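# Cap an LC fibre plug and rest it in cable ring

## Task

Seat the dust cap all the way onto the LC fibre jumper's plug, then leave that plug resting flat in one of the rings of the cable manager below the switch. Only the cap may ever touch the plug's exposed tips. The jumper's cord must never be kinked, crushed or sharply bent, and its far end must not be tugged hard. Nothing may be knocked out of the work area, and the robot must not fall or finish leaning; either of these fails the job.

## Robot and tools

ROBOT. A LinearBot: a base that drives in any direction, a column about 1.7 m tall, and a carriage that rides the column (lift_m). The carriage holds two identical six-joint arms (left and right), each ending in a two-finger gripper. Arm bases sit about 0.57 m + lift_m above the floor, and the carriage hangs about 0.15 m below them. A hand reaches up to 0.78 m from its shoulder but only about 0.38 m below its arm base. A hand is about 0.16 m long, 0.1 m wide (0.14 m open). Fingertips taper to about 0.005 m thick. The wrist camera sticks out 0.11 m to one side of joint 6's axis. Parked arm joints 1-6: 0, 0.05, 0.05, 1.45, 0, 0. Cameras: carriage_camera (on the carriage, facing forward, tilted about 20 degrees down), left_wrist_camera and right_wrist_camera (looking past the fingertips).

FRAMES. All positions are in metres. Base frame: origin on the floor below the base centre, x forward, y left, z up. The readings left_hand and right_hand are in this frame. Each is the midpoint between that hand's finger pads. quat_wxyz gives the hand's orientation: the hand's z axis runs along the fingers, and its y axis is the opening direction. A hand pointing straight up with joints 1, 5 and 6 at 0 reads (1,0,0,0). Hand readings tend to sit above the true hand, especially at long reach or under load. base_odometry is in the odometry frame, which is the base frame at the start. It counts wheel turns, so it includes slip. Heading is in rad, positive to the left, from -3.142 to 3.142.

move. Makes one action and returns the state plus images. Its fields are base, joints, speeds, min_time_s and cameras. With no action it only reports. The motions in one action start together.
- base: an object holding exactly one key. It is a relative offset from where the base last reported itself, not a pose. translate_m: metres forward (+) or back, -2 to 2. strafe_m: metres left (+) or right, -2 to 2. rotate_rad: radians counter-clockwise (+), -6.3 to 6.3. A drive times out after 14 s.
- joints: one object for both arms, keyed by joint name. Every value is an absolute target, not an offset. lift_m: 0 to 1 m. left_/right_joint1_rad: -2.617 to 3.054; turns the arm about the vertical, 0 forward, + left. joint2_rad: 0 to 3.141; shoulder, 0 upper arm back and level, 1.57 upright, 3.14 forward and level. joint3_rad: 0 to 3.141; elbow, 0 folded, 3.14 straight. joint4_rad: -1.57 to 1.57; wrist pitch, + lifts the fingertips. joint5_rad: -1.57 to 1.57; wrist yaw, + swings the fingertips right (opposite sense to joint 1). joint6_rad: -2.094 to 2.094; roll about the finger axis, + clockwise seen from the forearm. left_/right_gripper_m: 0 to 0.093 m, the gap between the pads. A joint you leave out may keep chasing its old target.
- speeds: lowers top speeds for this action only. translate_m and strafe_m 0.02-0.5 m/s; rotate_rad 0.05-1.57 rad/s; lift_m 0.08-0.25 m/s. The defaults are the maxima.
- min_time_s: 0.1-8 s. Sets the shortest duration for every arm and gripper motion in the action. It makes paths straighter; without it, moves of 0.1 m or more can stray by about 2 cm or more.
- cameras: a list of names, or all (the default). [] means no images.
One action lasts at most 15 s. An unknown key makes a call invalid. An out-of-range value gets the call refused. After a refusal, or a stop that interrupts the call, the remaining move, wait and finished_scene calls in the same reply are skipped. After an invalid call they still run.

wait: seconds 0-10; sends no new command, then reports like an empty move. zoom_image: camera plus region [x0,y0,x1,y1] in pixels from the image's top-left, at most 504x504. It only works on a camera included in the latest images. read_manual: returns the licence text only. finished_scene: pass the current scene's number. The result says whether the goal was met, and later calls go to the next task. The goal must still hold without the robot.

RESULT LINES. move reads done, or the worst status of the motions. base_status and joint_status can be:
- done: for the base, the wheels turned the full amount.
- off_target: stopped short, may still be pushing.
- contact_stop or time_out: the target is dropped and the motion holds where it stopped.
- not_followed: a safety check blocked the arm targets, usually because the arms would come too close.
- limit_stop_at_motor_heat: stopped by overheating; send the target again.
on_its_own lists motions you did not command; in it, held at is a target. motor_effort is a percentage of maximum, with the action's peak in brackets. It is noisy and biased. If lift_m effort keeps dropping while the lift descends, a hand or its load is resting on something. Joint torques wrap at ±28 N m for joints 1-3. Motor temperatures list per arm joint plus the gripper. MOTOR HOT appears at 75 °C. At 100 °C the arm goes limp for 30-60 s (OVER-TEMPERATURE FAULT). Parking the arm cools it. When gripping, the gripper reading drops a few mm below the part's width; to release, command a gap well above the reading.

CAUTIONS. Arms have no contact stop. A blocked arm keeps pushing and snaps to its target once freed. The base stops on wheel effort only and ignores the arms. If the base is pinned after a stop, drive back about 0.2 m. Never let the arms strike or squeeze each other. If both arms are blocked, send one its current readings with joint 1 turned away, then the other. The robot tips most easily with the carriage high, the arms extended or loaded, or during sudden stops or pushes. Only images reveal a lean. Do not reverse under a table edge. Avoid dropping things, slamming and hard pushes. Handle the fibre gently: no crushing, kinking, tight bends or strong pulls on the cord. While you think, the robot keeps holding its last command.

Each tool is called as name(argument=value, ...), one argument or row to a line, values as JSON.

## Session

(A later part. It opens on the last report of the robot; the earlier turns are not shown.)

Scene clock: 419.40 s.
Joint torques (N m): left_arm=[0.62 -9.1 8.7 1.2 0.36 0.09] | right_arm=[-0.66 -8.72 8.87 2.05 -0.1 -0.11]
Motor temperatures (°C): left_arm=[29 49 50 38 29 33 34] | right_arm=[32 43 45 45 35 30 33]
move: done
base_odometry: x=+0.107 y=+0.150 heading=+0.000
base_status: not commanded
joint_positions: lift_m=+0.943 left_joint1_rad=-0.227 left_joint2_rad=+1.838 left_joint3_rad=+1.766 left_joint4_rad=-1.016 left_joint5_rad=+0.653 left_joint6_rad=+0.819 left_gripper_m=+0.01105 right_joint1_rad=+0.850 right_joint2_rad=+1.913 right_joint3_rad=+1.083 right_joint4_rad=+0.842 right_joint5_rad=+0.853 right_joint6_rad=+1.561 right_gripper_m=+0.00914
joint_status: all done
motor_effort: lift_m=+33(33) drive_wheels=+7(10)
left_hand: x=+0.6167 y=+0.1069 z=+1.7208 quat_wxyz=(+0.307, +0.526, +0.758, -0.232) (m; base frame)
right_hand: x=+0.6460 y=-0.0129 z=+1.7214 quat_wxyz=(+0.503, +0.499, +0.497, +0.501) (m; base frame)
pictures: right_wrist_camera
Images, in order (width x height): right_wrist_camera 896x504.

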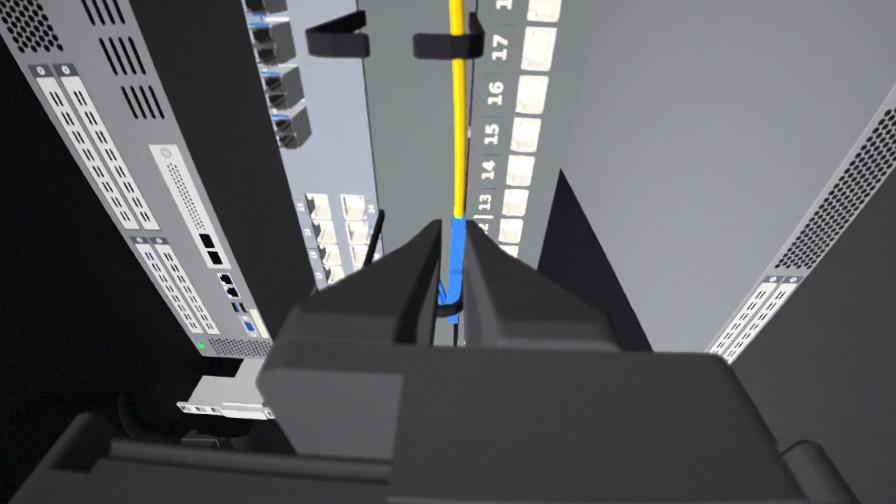

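move(
  joints={"lift_m":0.9415},
  cameras=[],
)

move(
  joints={"right_gripper_m":0.002},
  min_time_s=1.5,
)

zoom_image(
  camera="right_wrist_camera",
  region=[360, 150, 560, 310],
)

zoom_image(
  camera="left_wrist_camera",
  region=[350, 0, 550, 120],
)

zoom_image(
  camera="carriage_camera",
  region=[370, 210, 490, 277],
)

Scene clock: 424.97 s.
Joint torques (N m): left_arm=[0.65 -9.09 8.7 1.2 0.35 0.1] | right_arm=[-0.59 -8.96 8.66 2.07 -0.09 -0.12]
Motor temperatures (°C): left_arm=[29 49 50 38 29 33 34] | right_arm=[32 43 46 45 35 30 33]
move: done
base_odometry: x=+0.107 y=+0.150 heading=+0.000
base_status: not commanded
joint_positions: lift_m=+0.942 left_joint1_rad=-0.227 left_joint2_rad=+1.838 left_joint3_rad=+1.766 left_joint4_rad=-1.015 left_joint5_rad=+0.653 left_joint6_rad=+0.819 left_gripper_m=+0.01105 right_joint1_rad=+0.850 right_joint2_rad=+1.915 right_joint3_rad=+1.086 right_joint4_rad=+0.839 right_joint5_rad=+0.853 right_joint6_rad=+1.561 right_gripper_m=+0.00914
joint_status: all done
motor_effort: lift_m=+33(33) drive_wheels=+7(9)
left_hand: x=+0.6169 y=+0.1069 z=+1.7194 quat_wxyz=(+0.308, +0.526, +0.758, -0.232) (m; base frame)
right_hand: x=+0.6464 y=-0.0123 z=+1.7196 quat_wxyz=(+0.503, +0.499, +0.498, +0.500) (m; base frame)
pictures: none
No camera images: "cameras" was empty.

Scene clock: 426.77 s.
Joint torques (N m): left_arm=[0.59 -9.14 8.73 1.2 0.35 0.1] | right_arm=[-0.64 -8.92 8.65 2.07 -0.08 -0.12]
Motor temperatures (°C): left_arm=[29 49 50 38 29 33 34] | right_arm=[32 43 46 45 35 30 33]
move: done
base_odometry: x=+0.107 y=+0.150 heading=+0.000
base_status: not commanded
joint_positions: lift_m=+0.942 left_joint1_rad=-0.227 left_joint2_rad=+1.838 left_joint3_rad=+1.766 left_joint4_rad=-1.015 left_joint5_rad=+0.653 left_joint6_rad=+0.819 left_gripper_m=+0.01105 right_joint1_rad=+0.850 right_joint2_rad=+1.915 right_joint3_rad=+1.086 right_joint4_rad=+0.840 right_joint5_rad=+0.852 right_joint6_rad=+1.561 right_gripper_m=+0.00331
joint_status: all done
motor_effort: lift_m=+33(33) drive_wheels=+7(11)
left_hand: x=+0.6169 y=+0.1069 z=+1.7194 quat_wxyz=(+0.308, +0.526, +0.758, -0.232) (m; base frame)
right_hand: x=+0.6464 y=-0.0123 z=+1.7196 quat_wxyz=(+0.503, +0.499, +0.498, +0.501) (m; base frame)
pictures: carriage_camera, left_wrist_camera, right_wrist_camera
Images, in order (width x height): carriage_camera 896x504, left_wrist_camera 896x504, right_wrist_camera 896x504.

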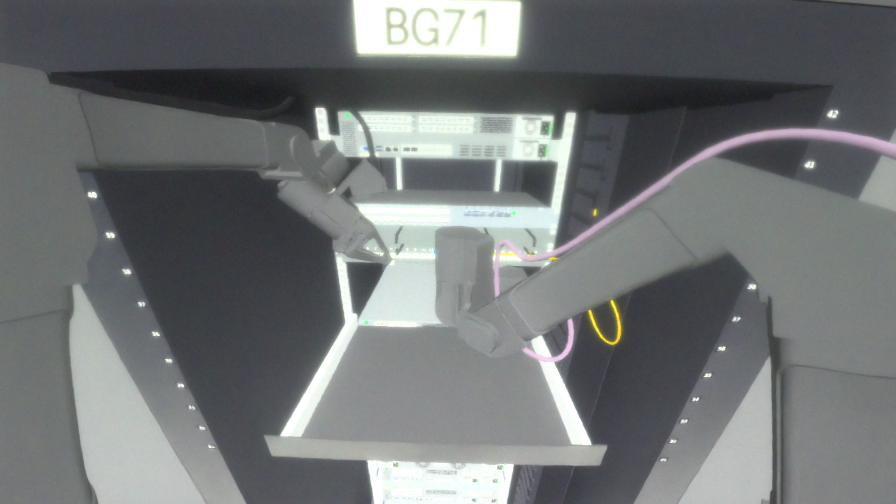

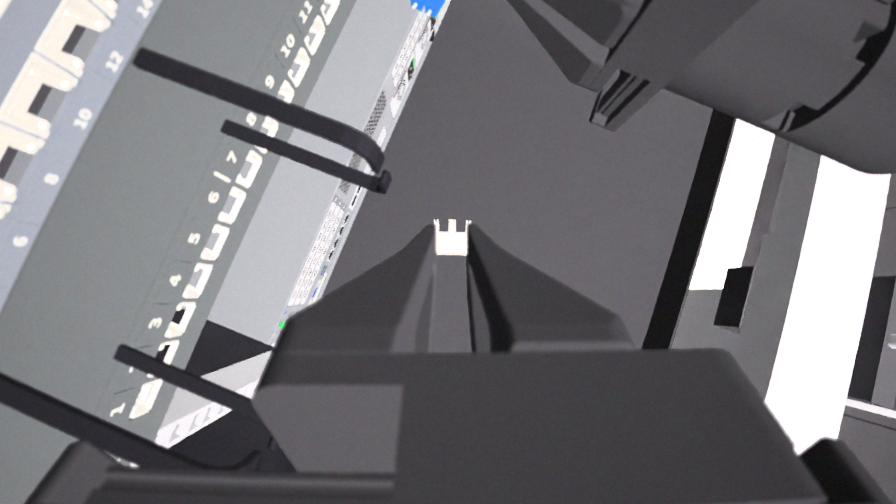

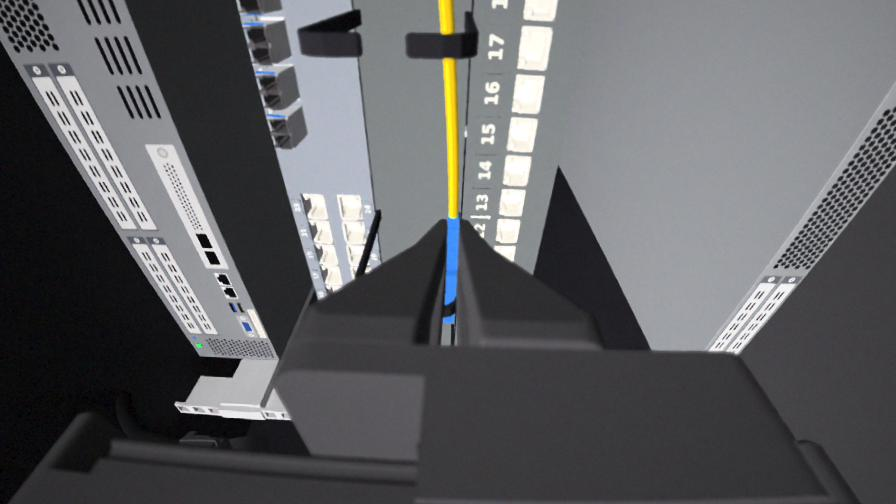

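Scaled by 2.520 from the camera's 896x504 image, which has a finer 1280x720 frame.

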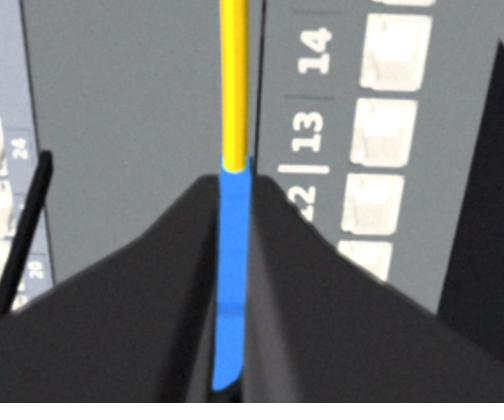

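Scaled by 2.520 from the camera's 896x504 image, which has a finer 1280x720 frame.

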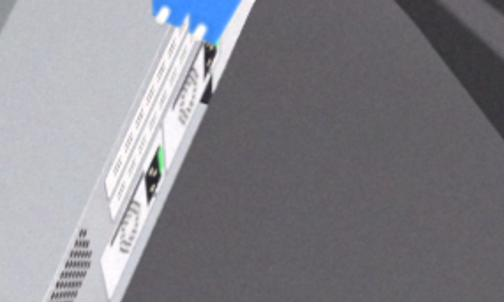

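Scaled by 4.200 from the camera's 896x504 image, which has a finer 1280x720 frame.

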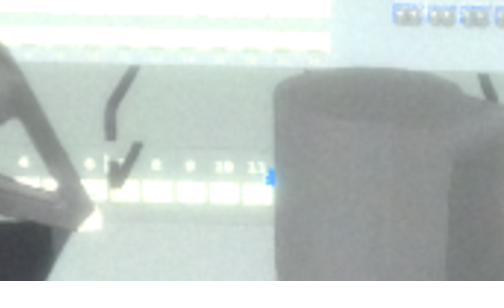

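move(
  joints={"right_gripper_m":0.0},
  cameras=[],
)

move(
  joints={"right_joint1_rad":0.717,"right_joint2_rad":1.841,"right_joint3_rad":0.980,"right_joint4_rad":0.862,"right_joint5_rad":0.403},
  min_time_s=3,
)

zoom_image(
  camera="right_wrist_camera",
  region=[340, 150, 580, 330],
)

zoom_image(
  camera="left_wrist_camera",
  region=[350, 0, 550, 120],
)

zoom_image(
  camera="carriage_camera",
  region=[370, 210, 490, 277],
)

Scene clock: 450.37 s.
Joint torques (N m): left_arm=[0.61 -9.11 8.69 1.2 0.35 0.09] | right_arm=[-0.64 -8.91 8.65 2.07 -0.09 -0.11]
Motor temperatures (°C): left_arm=[29 50 50 38 29 33 35] | right_arm=[32 44 46 45 35 30 34]
move: done
base_odometry: x=+0.107 y=+0.150 heading=+0.000
base_status: not commanded
joint_positions: lift_m=+0.942 left_joint1_rad=-0.227 left_joint2_rad=+1.838 left_joint3_rad=+1.766 left_joint4_rad=-1.015 left_joint5_rad=+0.653 left_joint6_rad=+0.819 left_gripper_m=+0.01105 right_joint1_rad=+0.850 right_joint2_rad=+1.915 right_joint3_rad=+1.086 right_joint4_rad=+0.840 right_joint5_rad=+0.852 right_joint6_rad=+1.561 right_gripper_m=+0.00331
joint_status: all done
motor_effort: lift_m=+33(33) drive_wheels=+8(9)
left_hand: x=+0.6169 y=+0.1069 z=+1.7194 quat_wxyz=(+0.308, +0.526, +0.758, -0.232) (m; base frame)
right_hand: x=+0.6464 y=-0.0123 z=+1.7196 quat_wxyz=(+0.503, +0.499, +0.498, +0.501) (m; base frame)
pictures: none
No camera images: "cameras" was empty.

Scene clock: 453.67 s.
Joint torques (N m): left_arm=[0.61 -9.1 8.7 1.2 0.36 0.1] | right_arm=[-0.54 -11.96 5.2 2.22 -0.1 -0.12]
Motor temperatures (°C): left_arm=[29 50 50 38 29 33 35] | right_arm=[32 44 46 45 34 30 34]
move: done
base_odometry: x=+0.107 y=+0.150 heading=+0.000
base_status: not commanded
joint_positions: lift_m=+0.942 left_joint1_rad=-0.227 left_joint2_rad=+1.838 left_joint3_rad=+1.766 left_joint4_rad=-1.015 left_joint5_rad=+0.653 left_joint6_rad=+0.819 left_gripper_m=+0.01105 right_joint1_rad=+0.723 right_joint2_rad=+1.861 right_joint3_rad=+0.999 right_joint4_rad=+0.885 right_joint5_rad=+0.414 right_joint6_rad=+1.562 right_gripper_m=+0.00331
joint_status: all done
motor_effort: lift_m=+33(33) drive_wheels=+7(11)
left_hand: x=+0.6169 y=+0.1069 z=+1.7194 quat_wxyz=(+0.308, +0.526, +0.758, -0.232) (m; base frame)
right_hand: x=+0.6600 y=-0.0071 z=+1.7206 quat_wxyz=(+0.422, +0.413, +0.565, +0.577) (m; base frame)
pictures: carriage_camera, left_wrist_camera, right_wrist_camera
Images, in order (width x height): carriage_camera 896x504, left_wrist_camera 896x504, right_wrist_camera 896x504.

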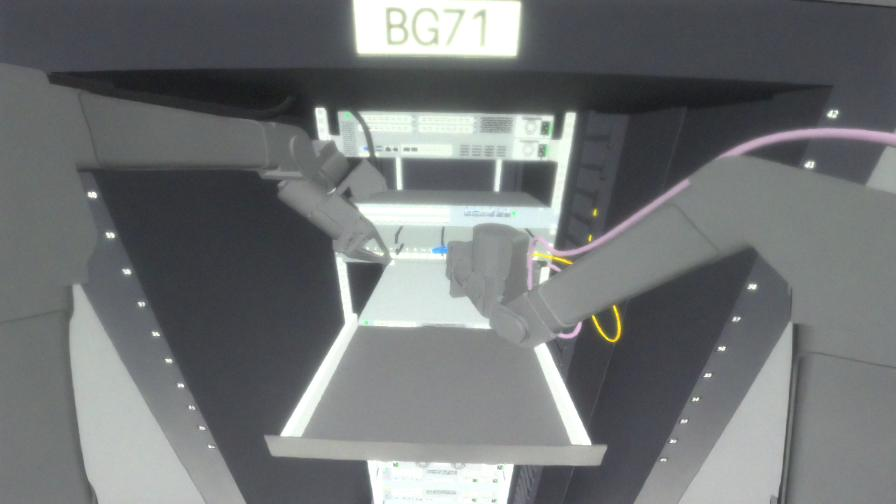

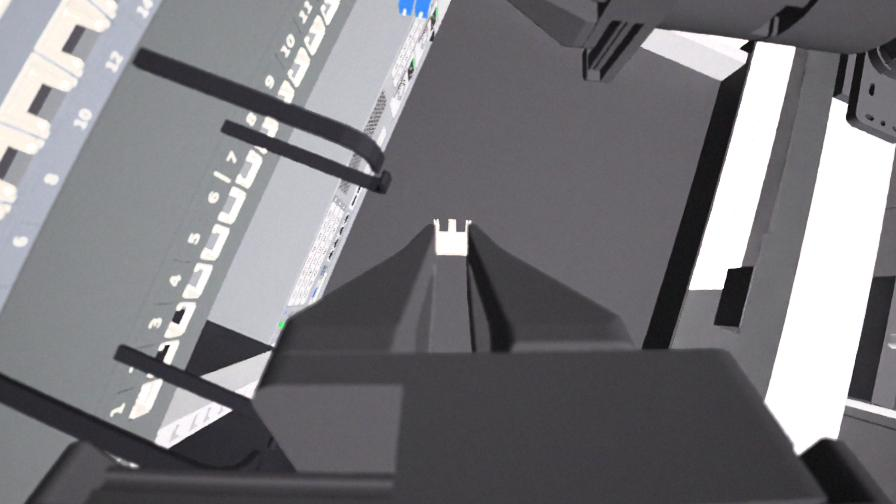

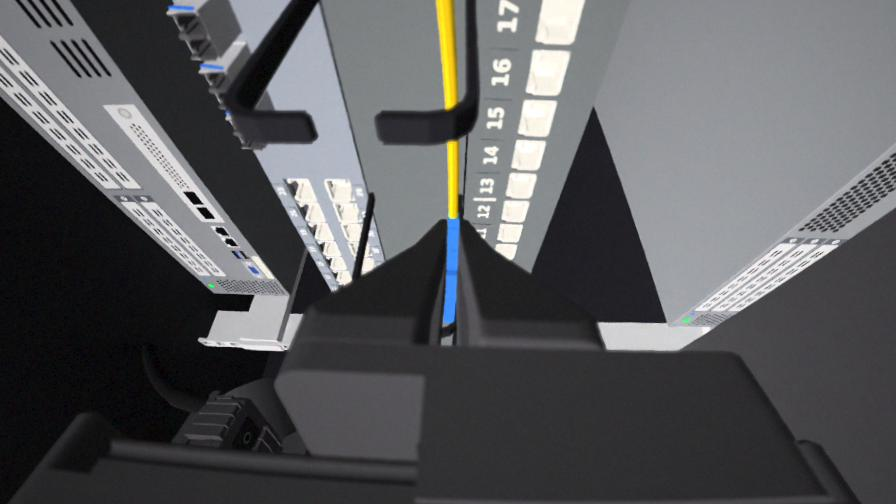

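Scaled by 2.100 from the camera's 896x504 image, which has a finer 1280x720 frame.

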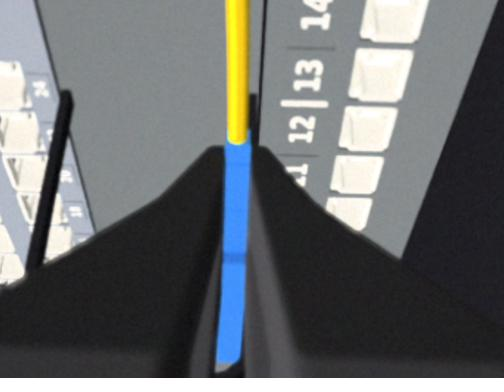

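Scaled by 2.520 from the camera's 896x504 image, which has a finer 1280x720 frame.

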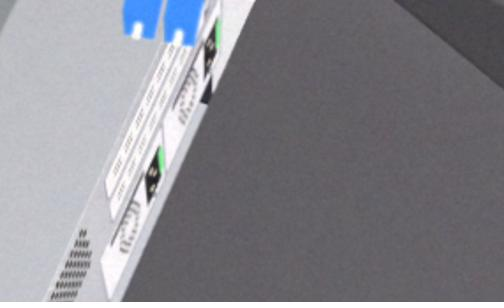

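Scaled by 4.200 from the camera's 896x504 image, which has a finer 1280x720 frame.

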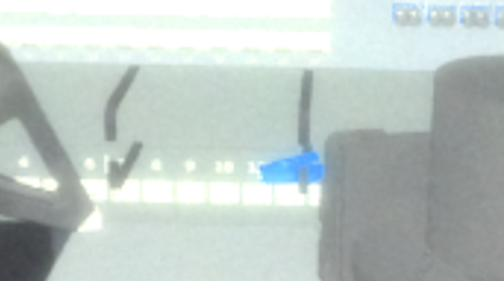

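move(
  joints={"left_joint1_rad":-0.330,"left_joint2_rad":2.021,"left_joint3_rad":2.052,"left_joint4_rad":-1.027,"left_joint5_rad":0.593,"left_joint6_rad":0.712},
  min_time_s=3,
)

zoom_image(
  camera="left_wrist_camera",
  region=[380, 120, 540, 280],
)

zoom_image(
  camera="carriage_camera",
  region=[390, 220, 490, 280],
)

zoom_image(
  camera="right_wrist_camera",
  region=[360, 220, 560, 360],
)

Scene clock: 472.73 s.
Joint torques (N m): left_arm=[-0.5 -8.28 11.11 1.54 0.19 -0.05] | right_arm=[-0.55 -11.96 5.27 2.21 -0.11 -0.12]
Motor temperatures (°C): left_arm=[29 50 51 38 29 33 35] | right_arm=[32 46 45 46 34 30 34]
move: done
base_odometry: x=+0.107 y=+0.150 heading=+0.000
base_status: not commanded
joint_positions: lift_m=+0.942 left_joint1_rad=-0.323 left_joint2_rad=+2.002 left_joint3_rad=+2.011 left_joint4_rad=-1.055 left_joint5_rad=+0.612 left_joint6_rad=+0.719 left_gripper_m=+0.01103 right_joint1_rad=+0.722 right_joint2_rad=+1.861 right_joint3_rad=+0.999 right_joint4_rad=+0.886 right_joint5_rad=+0.413 right_joint6_rad=+1.562 right_gripper_m=+0.00331
joint_status: all done
motor_effort: lift_m=+33(33) drive_wheels=+6(12)
left_hand: x=+0.6413 y=+0.0600 z=+1.7256 quat_wxyz=(+0.300, +0.526, +0.760, -0.236) (m; base frame)
right_hand: x=+0.6600 y=-0.0071 z=+1.7206 quat_wxyz=(+0.421, +0.413, +0.565, +0.577) (m; base frame)
pictures: carriage_camera, left_wrist_camera, right_wrist_camera
Images, in order (width x height): carriage_camera 896x504, left_wrist_camera 896x504, right_wrist_camera 896x504.

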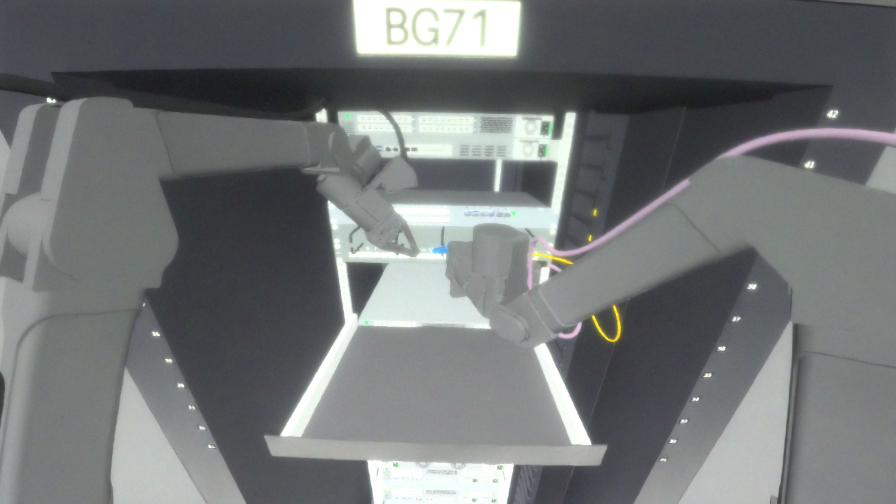

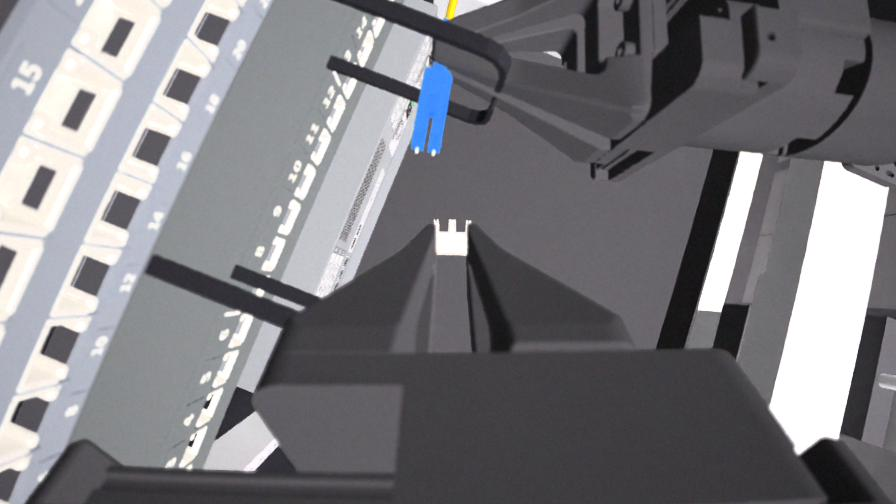

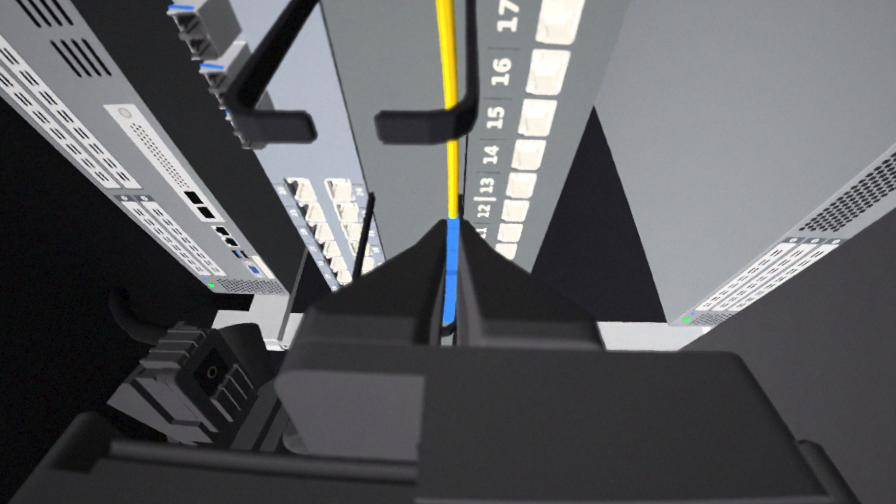

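Scaled by 3.150 from the camera's 896x504 image, which has a finer 1280x720 frame.

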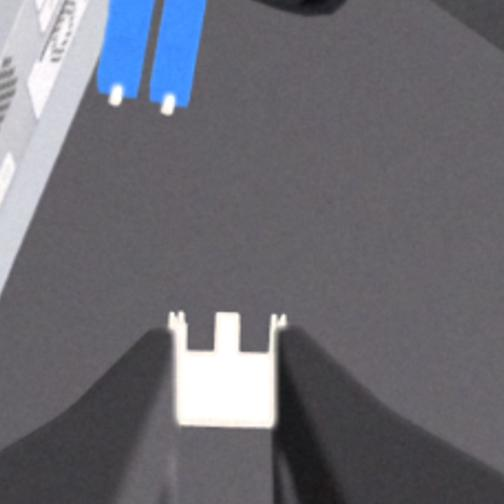

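Scaled by 5.040 from the camera's 896x504 image, which has a finer 1280x720 frame.

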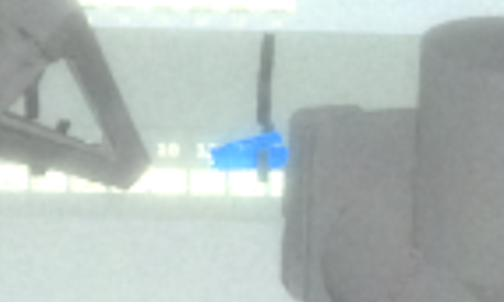

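Scaled by 2.520 from the camera's 896x504 image, which has a finer 1280x720 frame.

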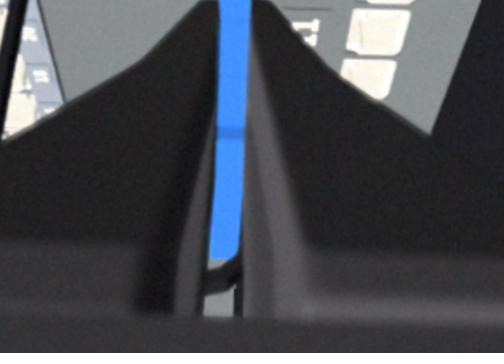

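move(
  joints={"right_joint1_rad":0.6496,"right_joint2_rad":1.8166,"right_joint3_rad":0.9476,"right_joint4_rad":0.868,"right_joint5_rad":0.1856},
  min_time_s=2,
)

zoom_image(
  camera="left_wrist_camera",
  region=[380, 120, 540, 280],
)

zoom_image(
  camera="carriage_camera",
  region=[390, 220, 490, 280],
)

Scene clock: 500.23 s.
Joint torques (N m): left_arm=[-0.49 -8.29 11.11 1.55 0.19 -0.04] | right_arm=[-0.47 -11.73 5.22 2.31 -0.16 -0.11]
Motor temperatures (°C): left_arm=[29 49 56 38 29 33 35] | right_arm=[32 48 44 46 34 30 35]
move: done
base_odometry: x=+0.107 y=+0.150 heading=+0.000
base_status: not commanded
joint_positions: lift_m=+0.942 left_joint1_rad=-0.323 left_joint2_rad=+2.002 left_joint3_rad=+2.011 left_joint4_rad=-1.055 left_joint5_rad=+0.612 left_joint6_rad=+0.719 left_gripper_m=+0.01103 right_joint1_rad=+0.654 right_joint2_rad=+1.837 right_joint3_rad=+0.967 right_joint4_rad=+0.892 right_joint5_rad=+0.201 right_joint6_rad=+1.562 right_gripper_m=+0.00331
joint_status: all done
motor_effort: lift_m=+33(33) drive_wheels=+9(11)
left_hand: x=+0.6414 y=+0.0601 z=+1.7255 quat_wxyz=(+0.300, +0.526, +0.760, -0.236) (m; base frame)
right_hand: x=+0.6613 y=-0.0083 z=+1.7209 quat_wxyz=(+0.380, +0.369, +0.594, +0.605) (m; base frame)
pictures: carriage_camera, left_wrist_camera, right_wrist_camera
Images, in order (width x height): carriage_camera 896x504, left_wrist_camera 896x504, right_wrist_camera 896x504.

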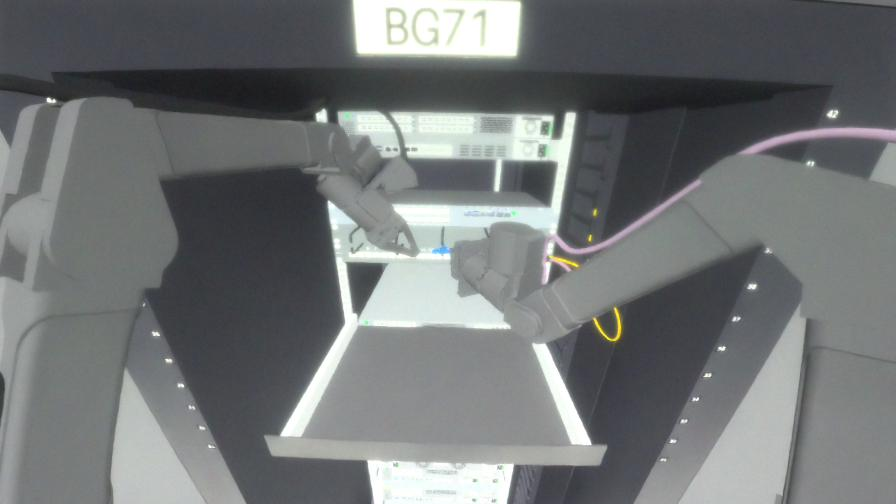

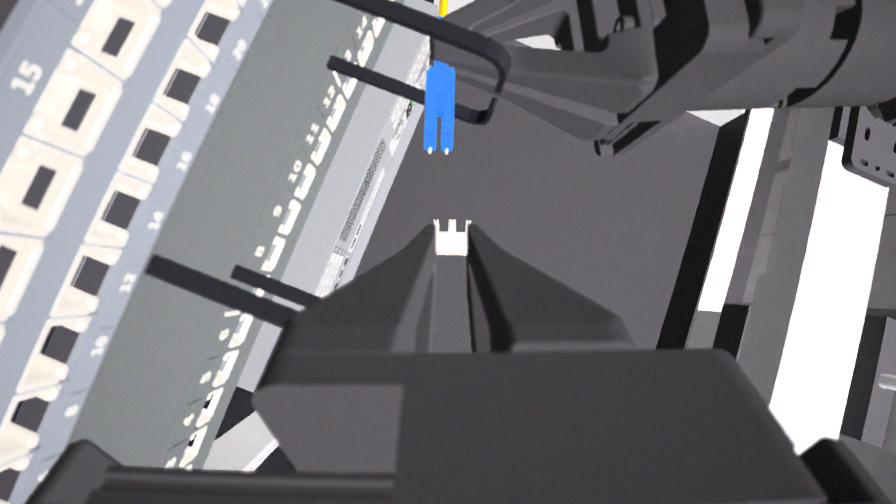

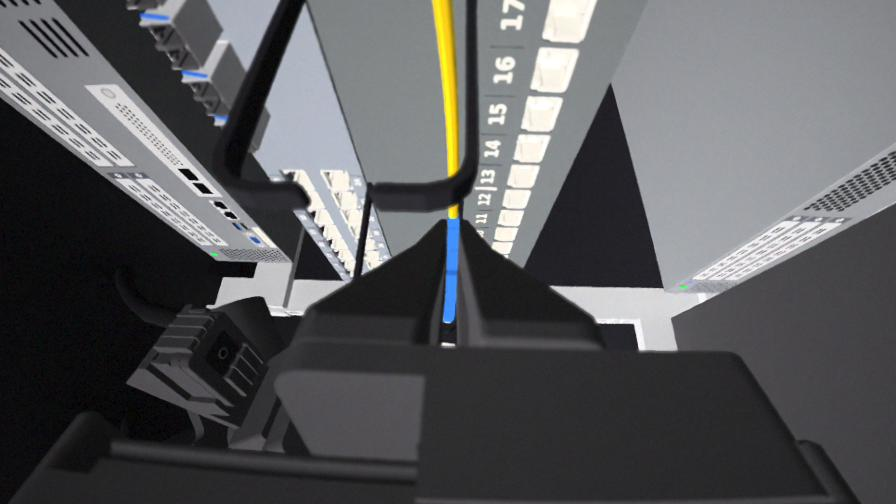

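Scaled by 3.150 from the camera's 896x504 image, which has a finer 1280x720 frame.

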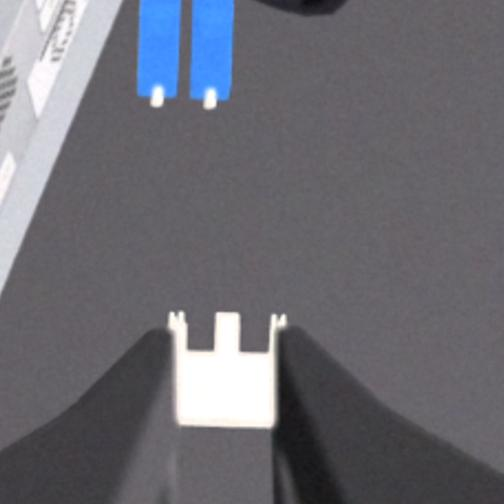

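Scaled by 5.040 from the camera's 896x504 image, which has a finer 1280x720 frame.

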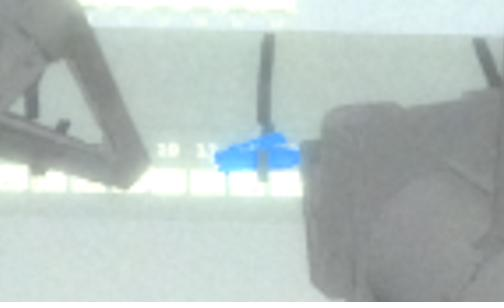

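move(
  joints={"left_joint1_rad":-0.3557,"left_joint2_rad":2.093,"left_joint3_rad":2.158,"left_joint4_rad":-1.047,"left_joint5_rad":0.579,"left_joint6_rad":0.686},
  min_time_s=2,
)

zoom_image(
  camera="left_wrist_camera",
  region=[380, 120, 540, 280],
)

zoom_image(
  camera="carriage_camera",
  region=[390, 220, 490, 280],
)

Scene clock: 513.63 s.
Joint torques (N m): left_arm=[-0.85 -8.08 11.3 2.13 0.19 0.02] | right_arm=[-0.46 -11.71 5.3 2.29 -0.15 -0.12]
Motor temperatures (°C): left_arm=[29 49 57 38 29 33 35] | right_arm=[32 49 44 46 33 30 35]
move: off_target
base_odometry: x=+0.107 y=+0.150 heading=+0.000
base_status: not commanded
joint_positions: lift_m=+0.942 left_joint1_rad=-0.345 left_joint2_rad=+2.067 left_joint3_rad=+2.113 left_joint4_rad=-1.135 left_joint5_rad=+0.597 left_joint6_rad=+0.687 left_gripper_m=+0.01098 right_joint1_rad=+0.654 right_joint2_rad=+1.836 right_joint3_rad=+0.966 right_joint4_rad=+0.893 right_joint5_rad=+0.200 right_joint6_rad=+1.562 right_gripper_m=+0.00331
joint_status: left_joint4_rad off_target (ended at -1.135, target -1.047); the others done
motor_effort: lift_m=+33(33) drive_wheels=+5(11)
left_hand: x=+0.6417 y=+0.0511 z=+1.7213 quat_wxyz=(+0.274, +0.519, +0.773, -0.243) (m; base frame)
right_hand: x=+0.6611 y=-0.0083 z=+1.7209 quat_wxyz=(+0.380, +0.369, +0.594, +0.606) (m; base frame)
pictures: carriage_camera, left_wrist_camera, right_wrist_camera
Images, in order (width x height): carriage_camera 896x504, left_wrist_camera 896x504, right_wrist_camera 896x504.

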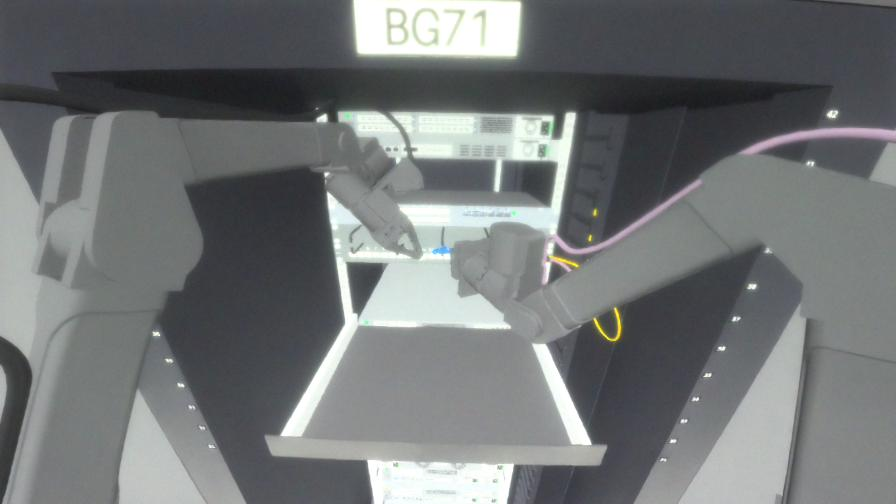

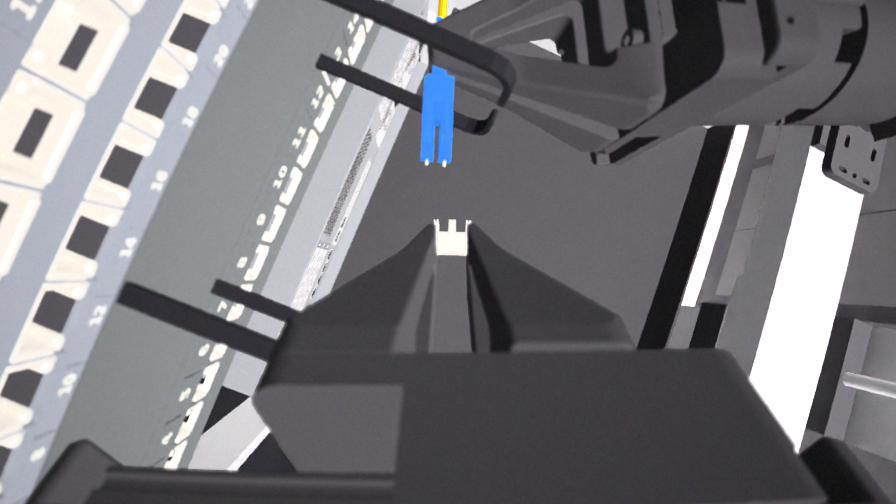

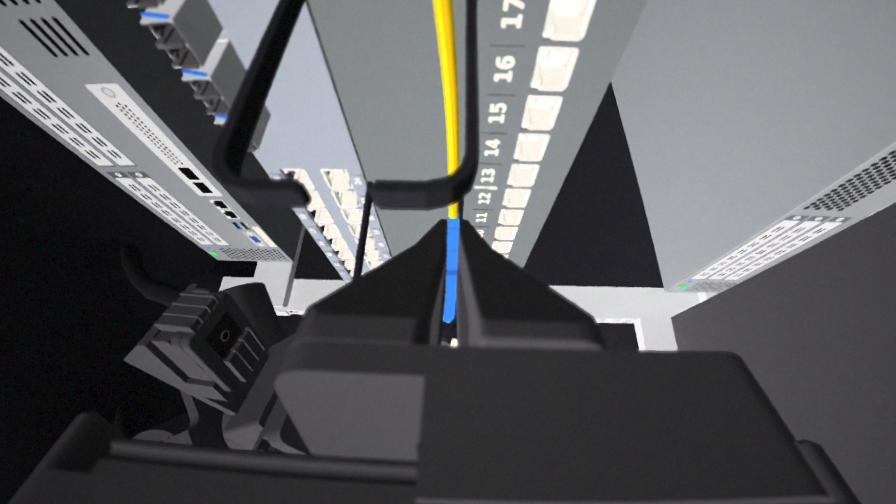

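Scaled by 3.150 from the camera's 896x504 image, which has a finer 1280x720 frame.

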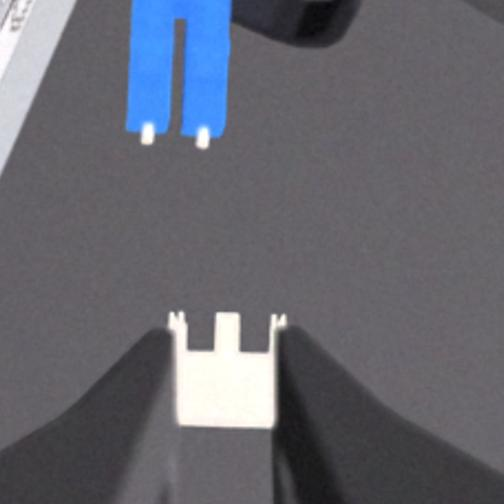

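Scaled by 5.040 from the camera's 896x504 image, which has a finer 1280x720 frame.

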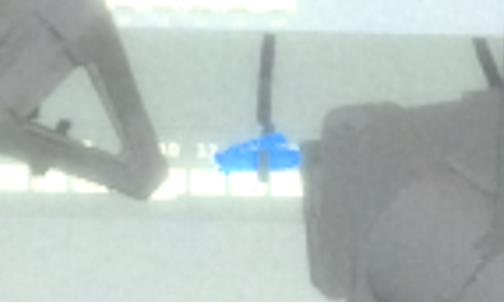

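move(
  joints={"left_joint1_rad":-0.22,"left_joint2_rad":1.832,"left_joint3_rad":1.779,"left_joint4_rad":-1.01,"left_joint5_rad":0.65,"left_joint6_rad":0.827},
  min_time_s=2,
  cameras=[],
)

move(
  joints={"right_joint1_rad":0.495,"right_joint2_rad":1.837,"right_joint3_rad":0.973,"right_joint4_rad":0.862,"right_joint5_rad":-0.269},
  min_time_s=3,
  cameras=[],
)

move(
  joints={"left_joint1_rad":-0.4271,"left_joint2_rad":1.8534,"left_joint3_rad":1.79,"left_joint4_rad":-0.773,"left_joint5_rad":0.3535,"left_joint6_rad":0.366},
  min_time_s=3,
)

zoom_image(
  camera="left_wrist_camera",
  region=[360, 100, 560, 280],
)

zoom_image(
  camera="carriage_camera",
  region=[390, 220, 490, 280],
)

Scene clock: 550.23 s.
Joint torques (N m): left_arm=[0.55 -12.14 6.13 1.23 0.32 0.13] | right_arm=[-0.46 -11.73 5.29 2.28 -0.09 -0.12]
Motor temperatures (°C): left_arm=[29 50 56 41 29 33 35] | right_arm=[31 50 44 45 33 30 35]
move: done
base_odometry: x=+0.107 y=+0.150 heading=+0.000
base_status: not commanded
joint_positions: lift_m=+0.942 left_joint1_rad=-0.226 left_joint2_rad=+1.872 left_joint3_rad=+1.795 left_joint4_rad=-1.019 left_joint5_rad=+0.657 left_joint6_rad=+0.815 left_gripper_m=+0.01098 right_joint1_rad=+0.654 right_joint2_rad=+1.836 right_joint3_rad=+0.966 right_joint4_rad=+0.894 right_joint5_rad=+0.194 right_joint6_rad=+1.562 right_gripper_m=+0.00331
joint_status: all done
motor_effort: lift_m=+33(33) drive_wheels=+4(11)
left_hand: x=+0.6236 y=+0.1051 z=+1.7152 quat_wxyz=(+0.304, +0.523, +0.760, -0.236) (m; base frame)
right_hand: x=+0.6606 y=-0.0074 z=+1.7211 quat_wxyz=(+0.379, +0.367, +0.595, +0.607) (m; base frame)
pictures: none
No camera images: "cameras" was empty.

Scene clock: 553.53 s.
Joint torques (N m): left_arm=[0.54 -12.12 6.16 1.23 0.32 0.12] | right_arm=[-4.72 -9.84 7.58 2.25 -0.81 -0.12]
Motor temperatures (°C): left_arm=[29 51 56 40 29 33 35] | right_arm=[32 50 44 45 33 30 35]
move: off_target
base_odometry: x=+0.107 y=+0.150 heading=+0.000
base_status: not commanded
joint_positions: lift_m=+0.942 left_joint1_rad=-0.226 left_joint2_rad=+1.872 left_joint3_rad=+1.795 left_joint4_rad=-1.019 left_joint5_rad=+0.657 left_joint6_rad=+0.816 left_gripper_m=+0.01098 right_joint1_rad=+0.542 right_joint2_rad=+1.836 right_joint3_rad=+0.966 right_joint4_rad=+0.895 right_joint5_rad=-0.194 right_joint6_rad=+1.562 right_gripper_m=+0.00331
joint_status: right_joint1_rad off_target (ended at +0.542, target +0.495); right_joint5_rad off_target (ended at -0.193, target -0.269); the others done
motor_effort: lift_m=+33(33) drive_wheels=+8(11)
left_hand: x=+0.6236 y=+0.1051 z=+1.7152 quat_wxyz=(+0.304, +0.524, +0.760, -0.236) (m; base frame)
right_hand: x=+0.6572 y=-0.0024 z=+1.7214 quat_wxyz=(+0.295, +0.279, +0.640, +0.652) (m; base frame)
pictures: none
No camera images: "cameras" was empty.

Scene clock: 556.83 s.
Joint torques (N m): left_arm=[-0.61 -10.74 7.53 1.76 0.11 -0.1] | right_arm=[-4.71 -9.84 7.58 2.24 -0.79 -0.12]
Motor temperatures (°C): left_arm=[29 52 55 40 29 33 35] | right_arm=[32 50 45 45 33 30 35]
move: done
base_odometry: x=+0.107 y=+0.150 heading=+0.000
base_status: not commanded
joint_positions: lift_m=+0.942 left_joint1_rad=-0.419 left_joint2_rad=+1.872 left_joint3_rad=+1.795 left_joint4_rad=-0.789 left_joint5_rad=+0.367 left_joint6_rad=+0.378 left_gripper_m=+0.01098 right_joint1_rad=+0.541 right_joint2_rad=+1.836 right_joint3_rad=+0.966 right_joint4_rad=+0.895 right_joint5_rad=-0.194 right_joint6_rad=+1.562 right_gripper_m=+0.00331
joint_status: all done
motor_effort: lift_m=+33(33) drive_wheels=+6(10)
left_hand: x=+0.6461 y=+0.0475 z=+1.7235 quat_wxyz=(+0.336, +0.416, +0.826, -0.178) (m; base frame)
right_hand: x=+0.6572 y=-0.0025 z=+1.7214 quat_wxyz=(+0.295, +0.279, +0.640, +0.652) (m; base frame)
pictures: carriage_camera, left_wrist_camera, right_wrist_camera
Images, in order (width x height): carriage_camera 896x504, left_wrist_camera 896x504, right_wrist_camera 896x504.

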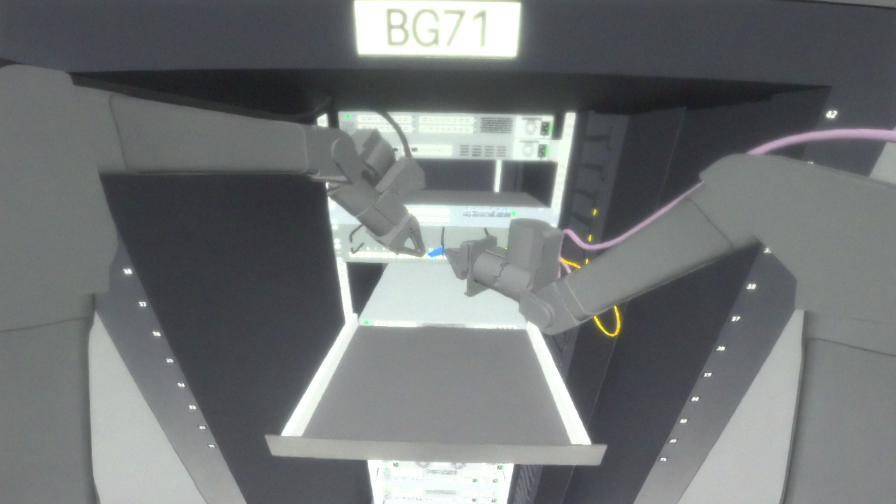

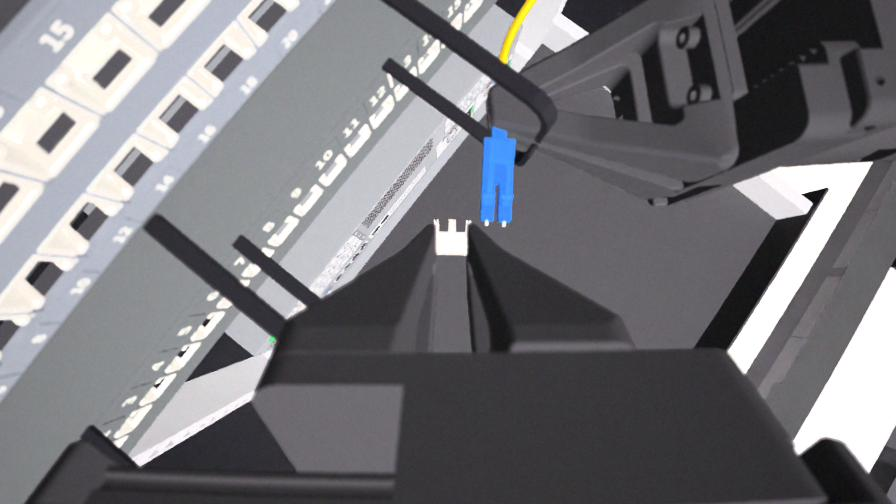

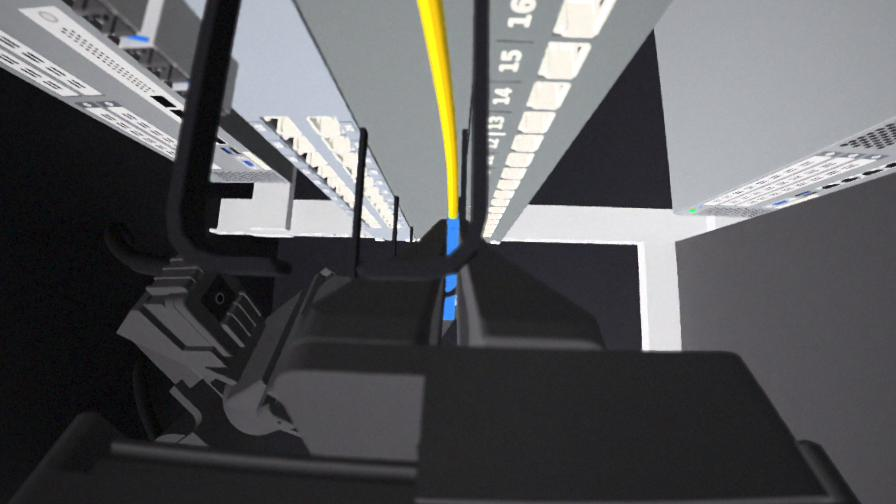

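Scaled by 2.520 from the camera's 896x504 image, which has a finer 1280x720 frame.

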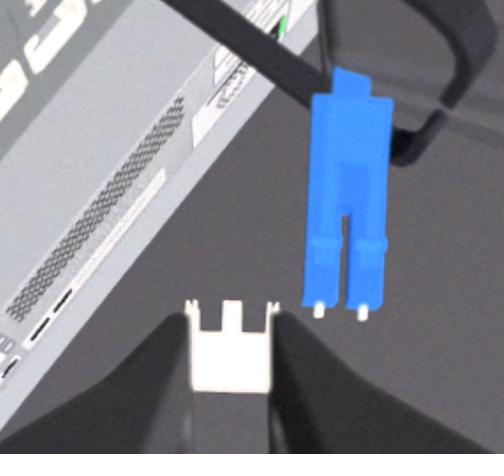

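Scaled by 5.040 from the camera's 896x504 image, which has a finer 1280x720 frame.

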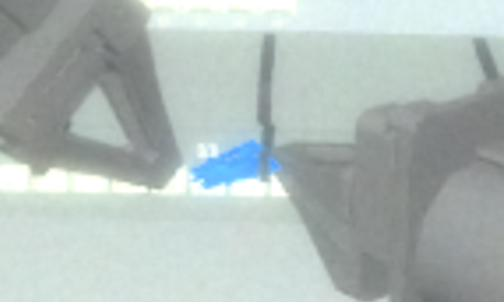

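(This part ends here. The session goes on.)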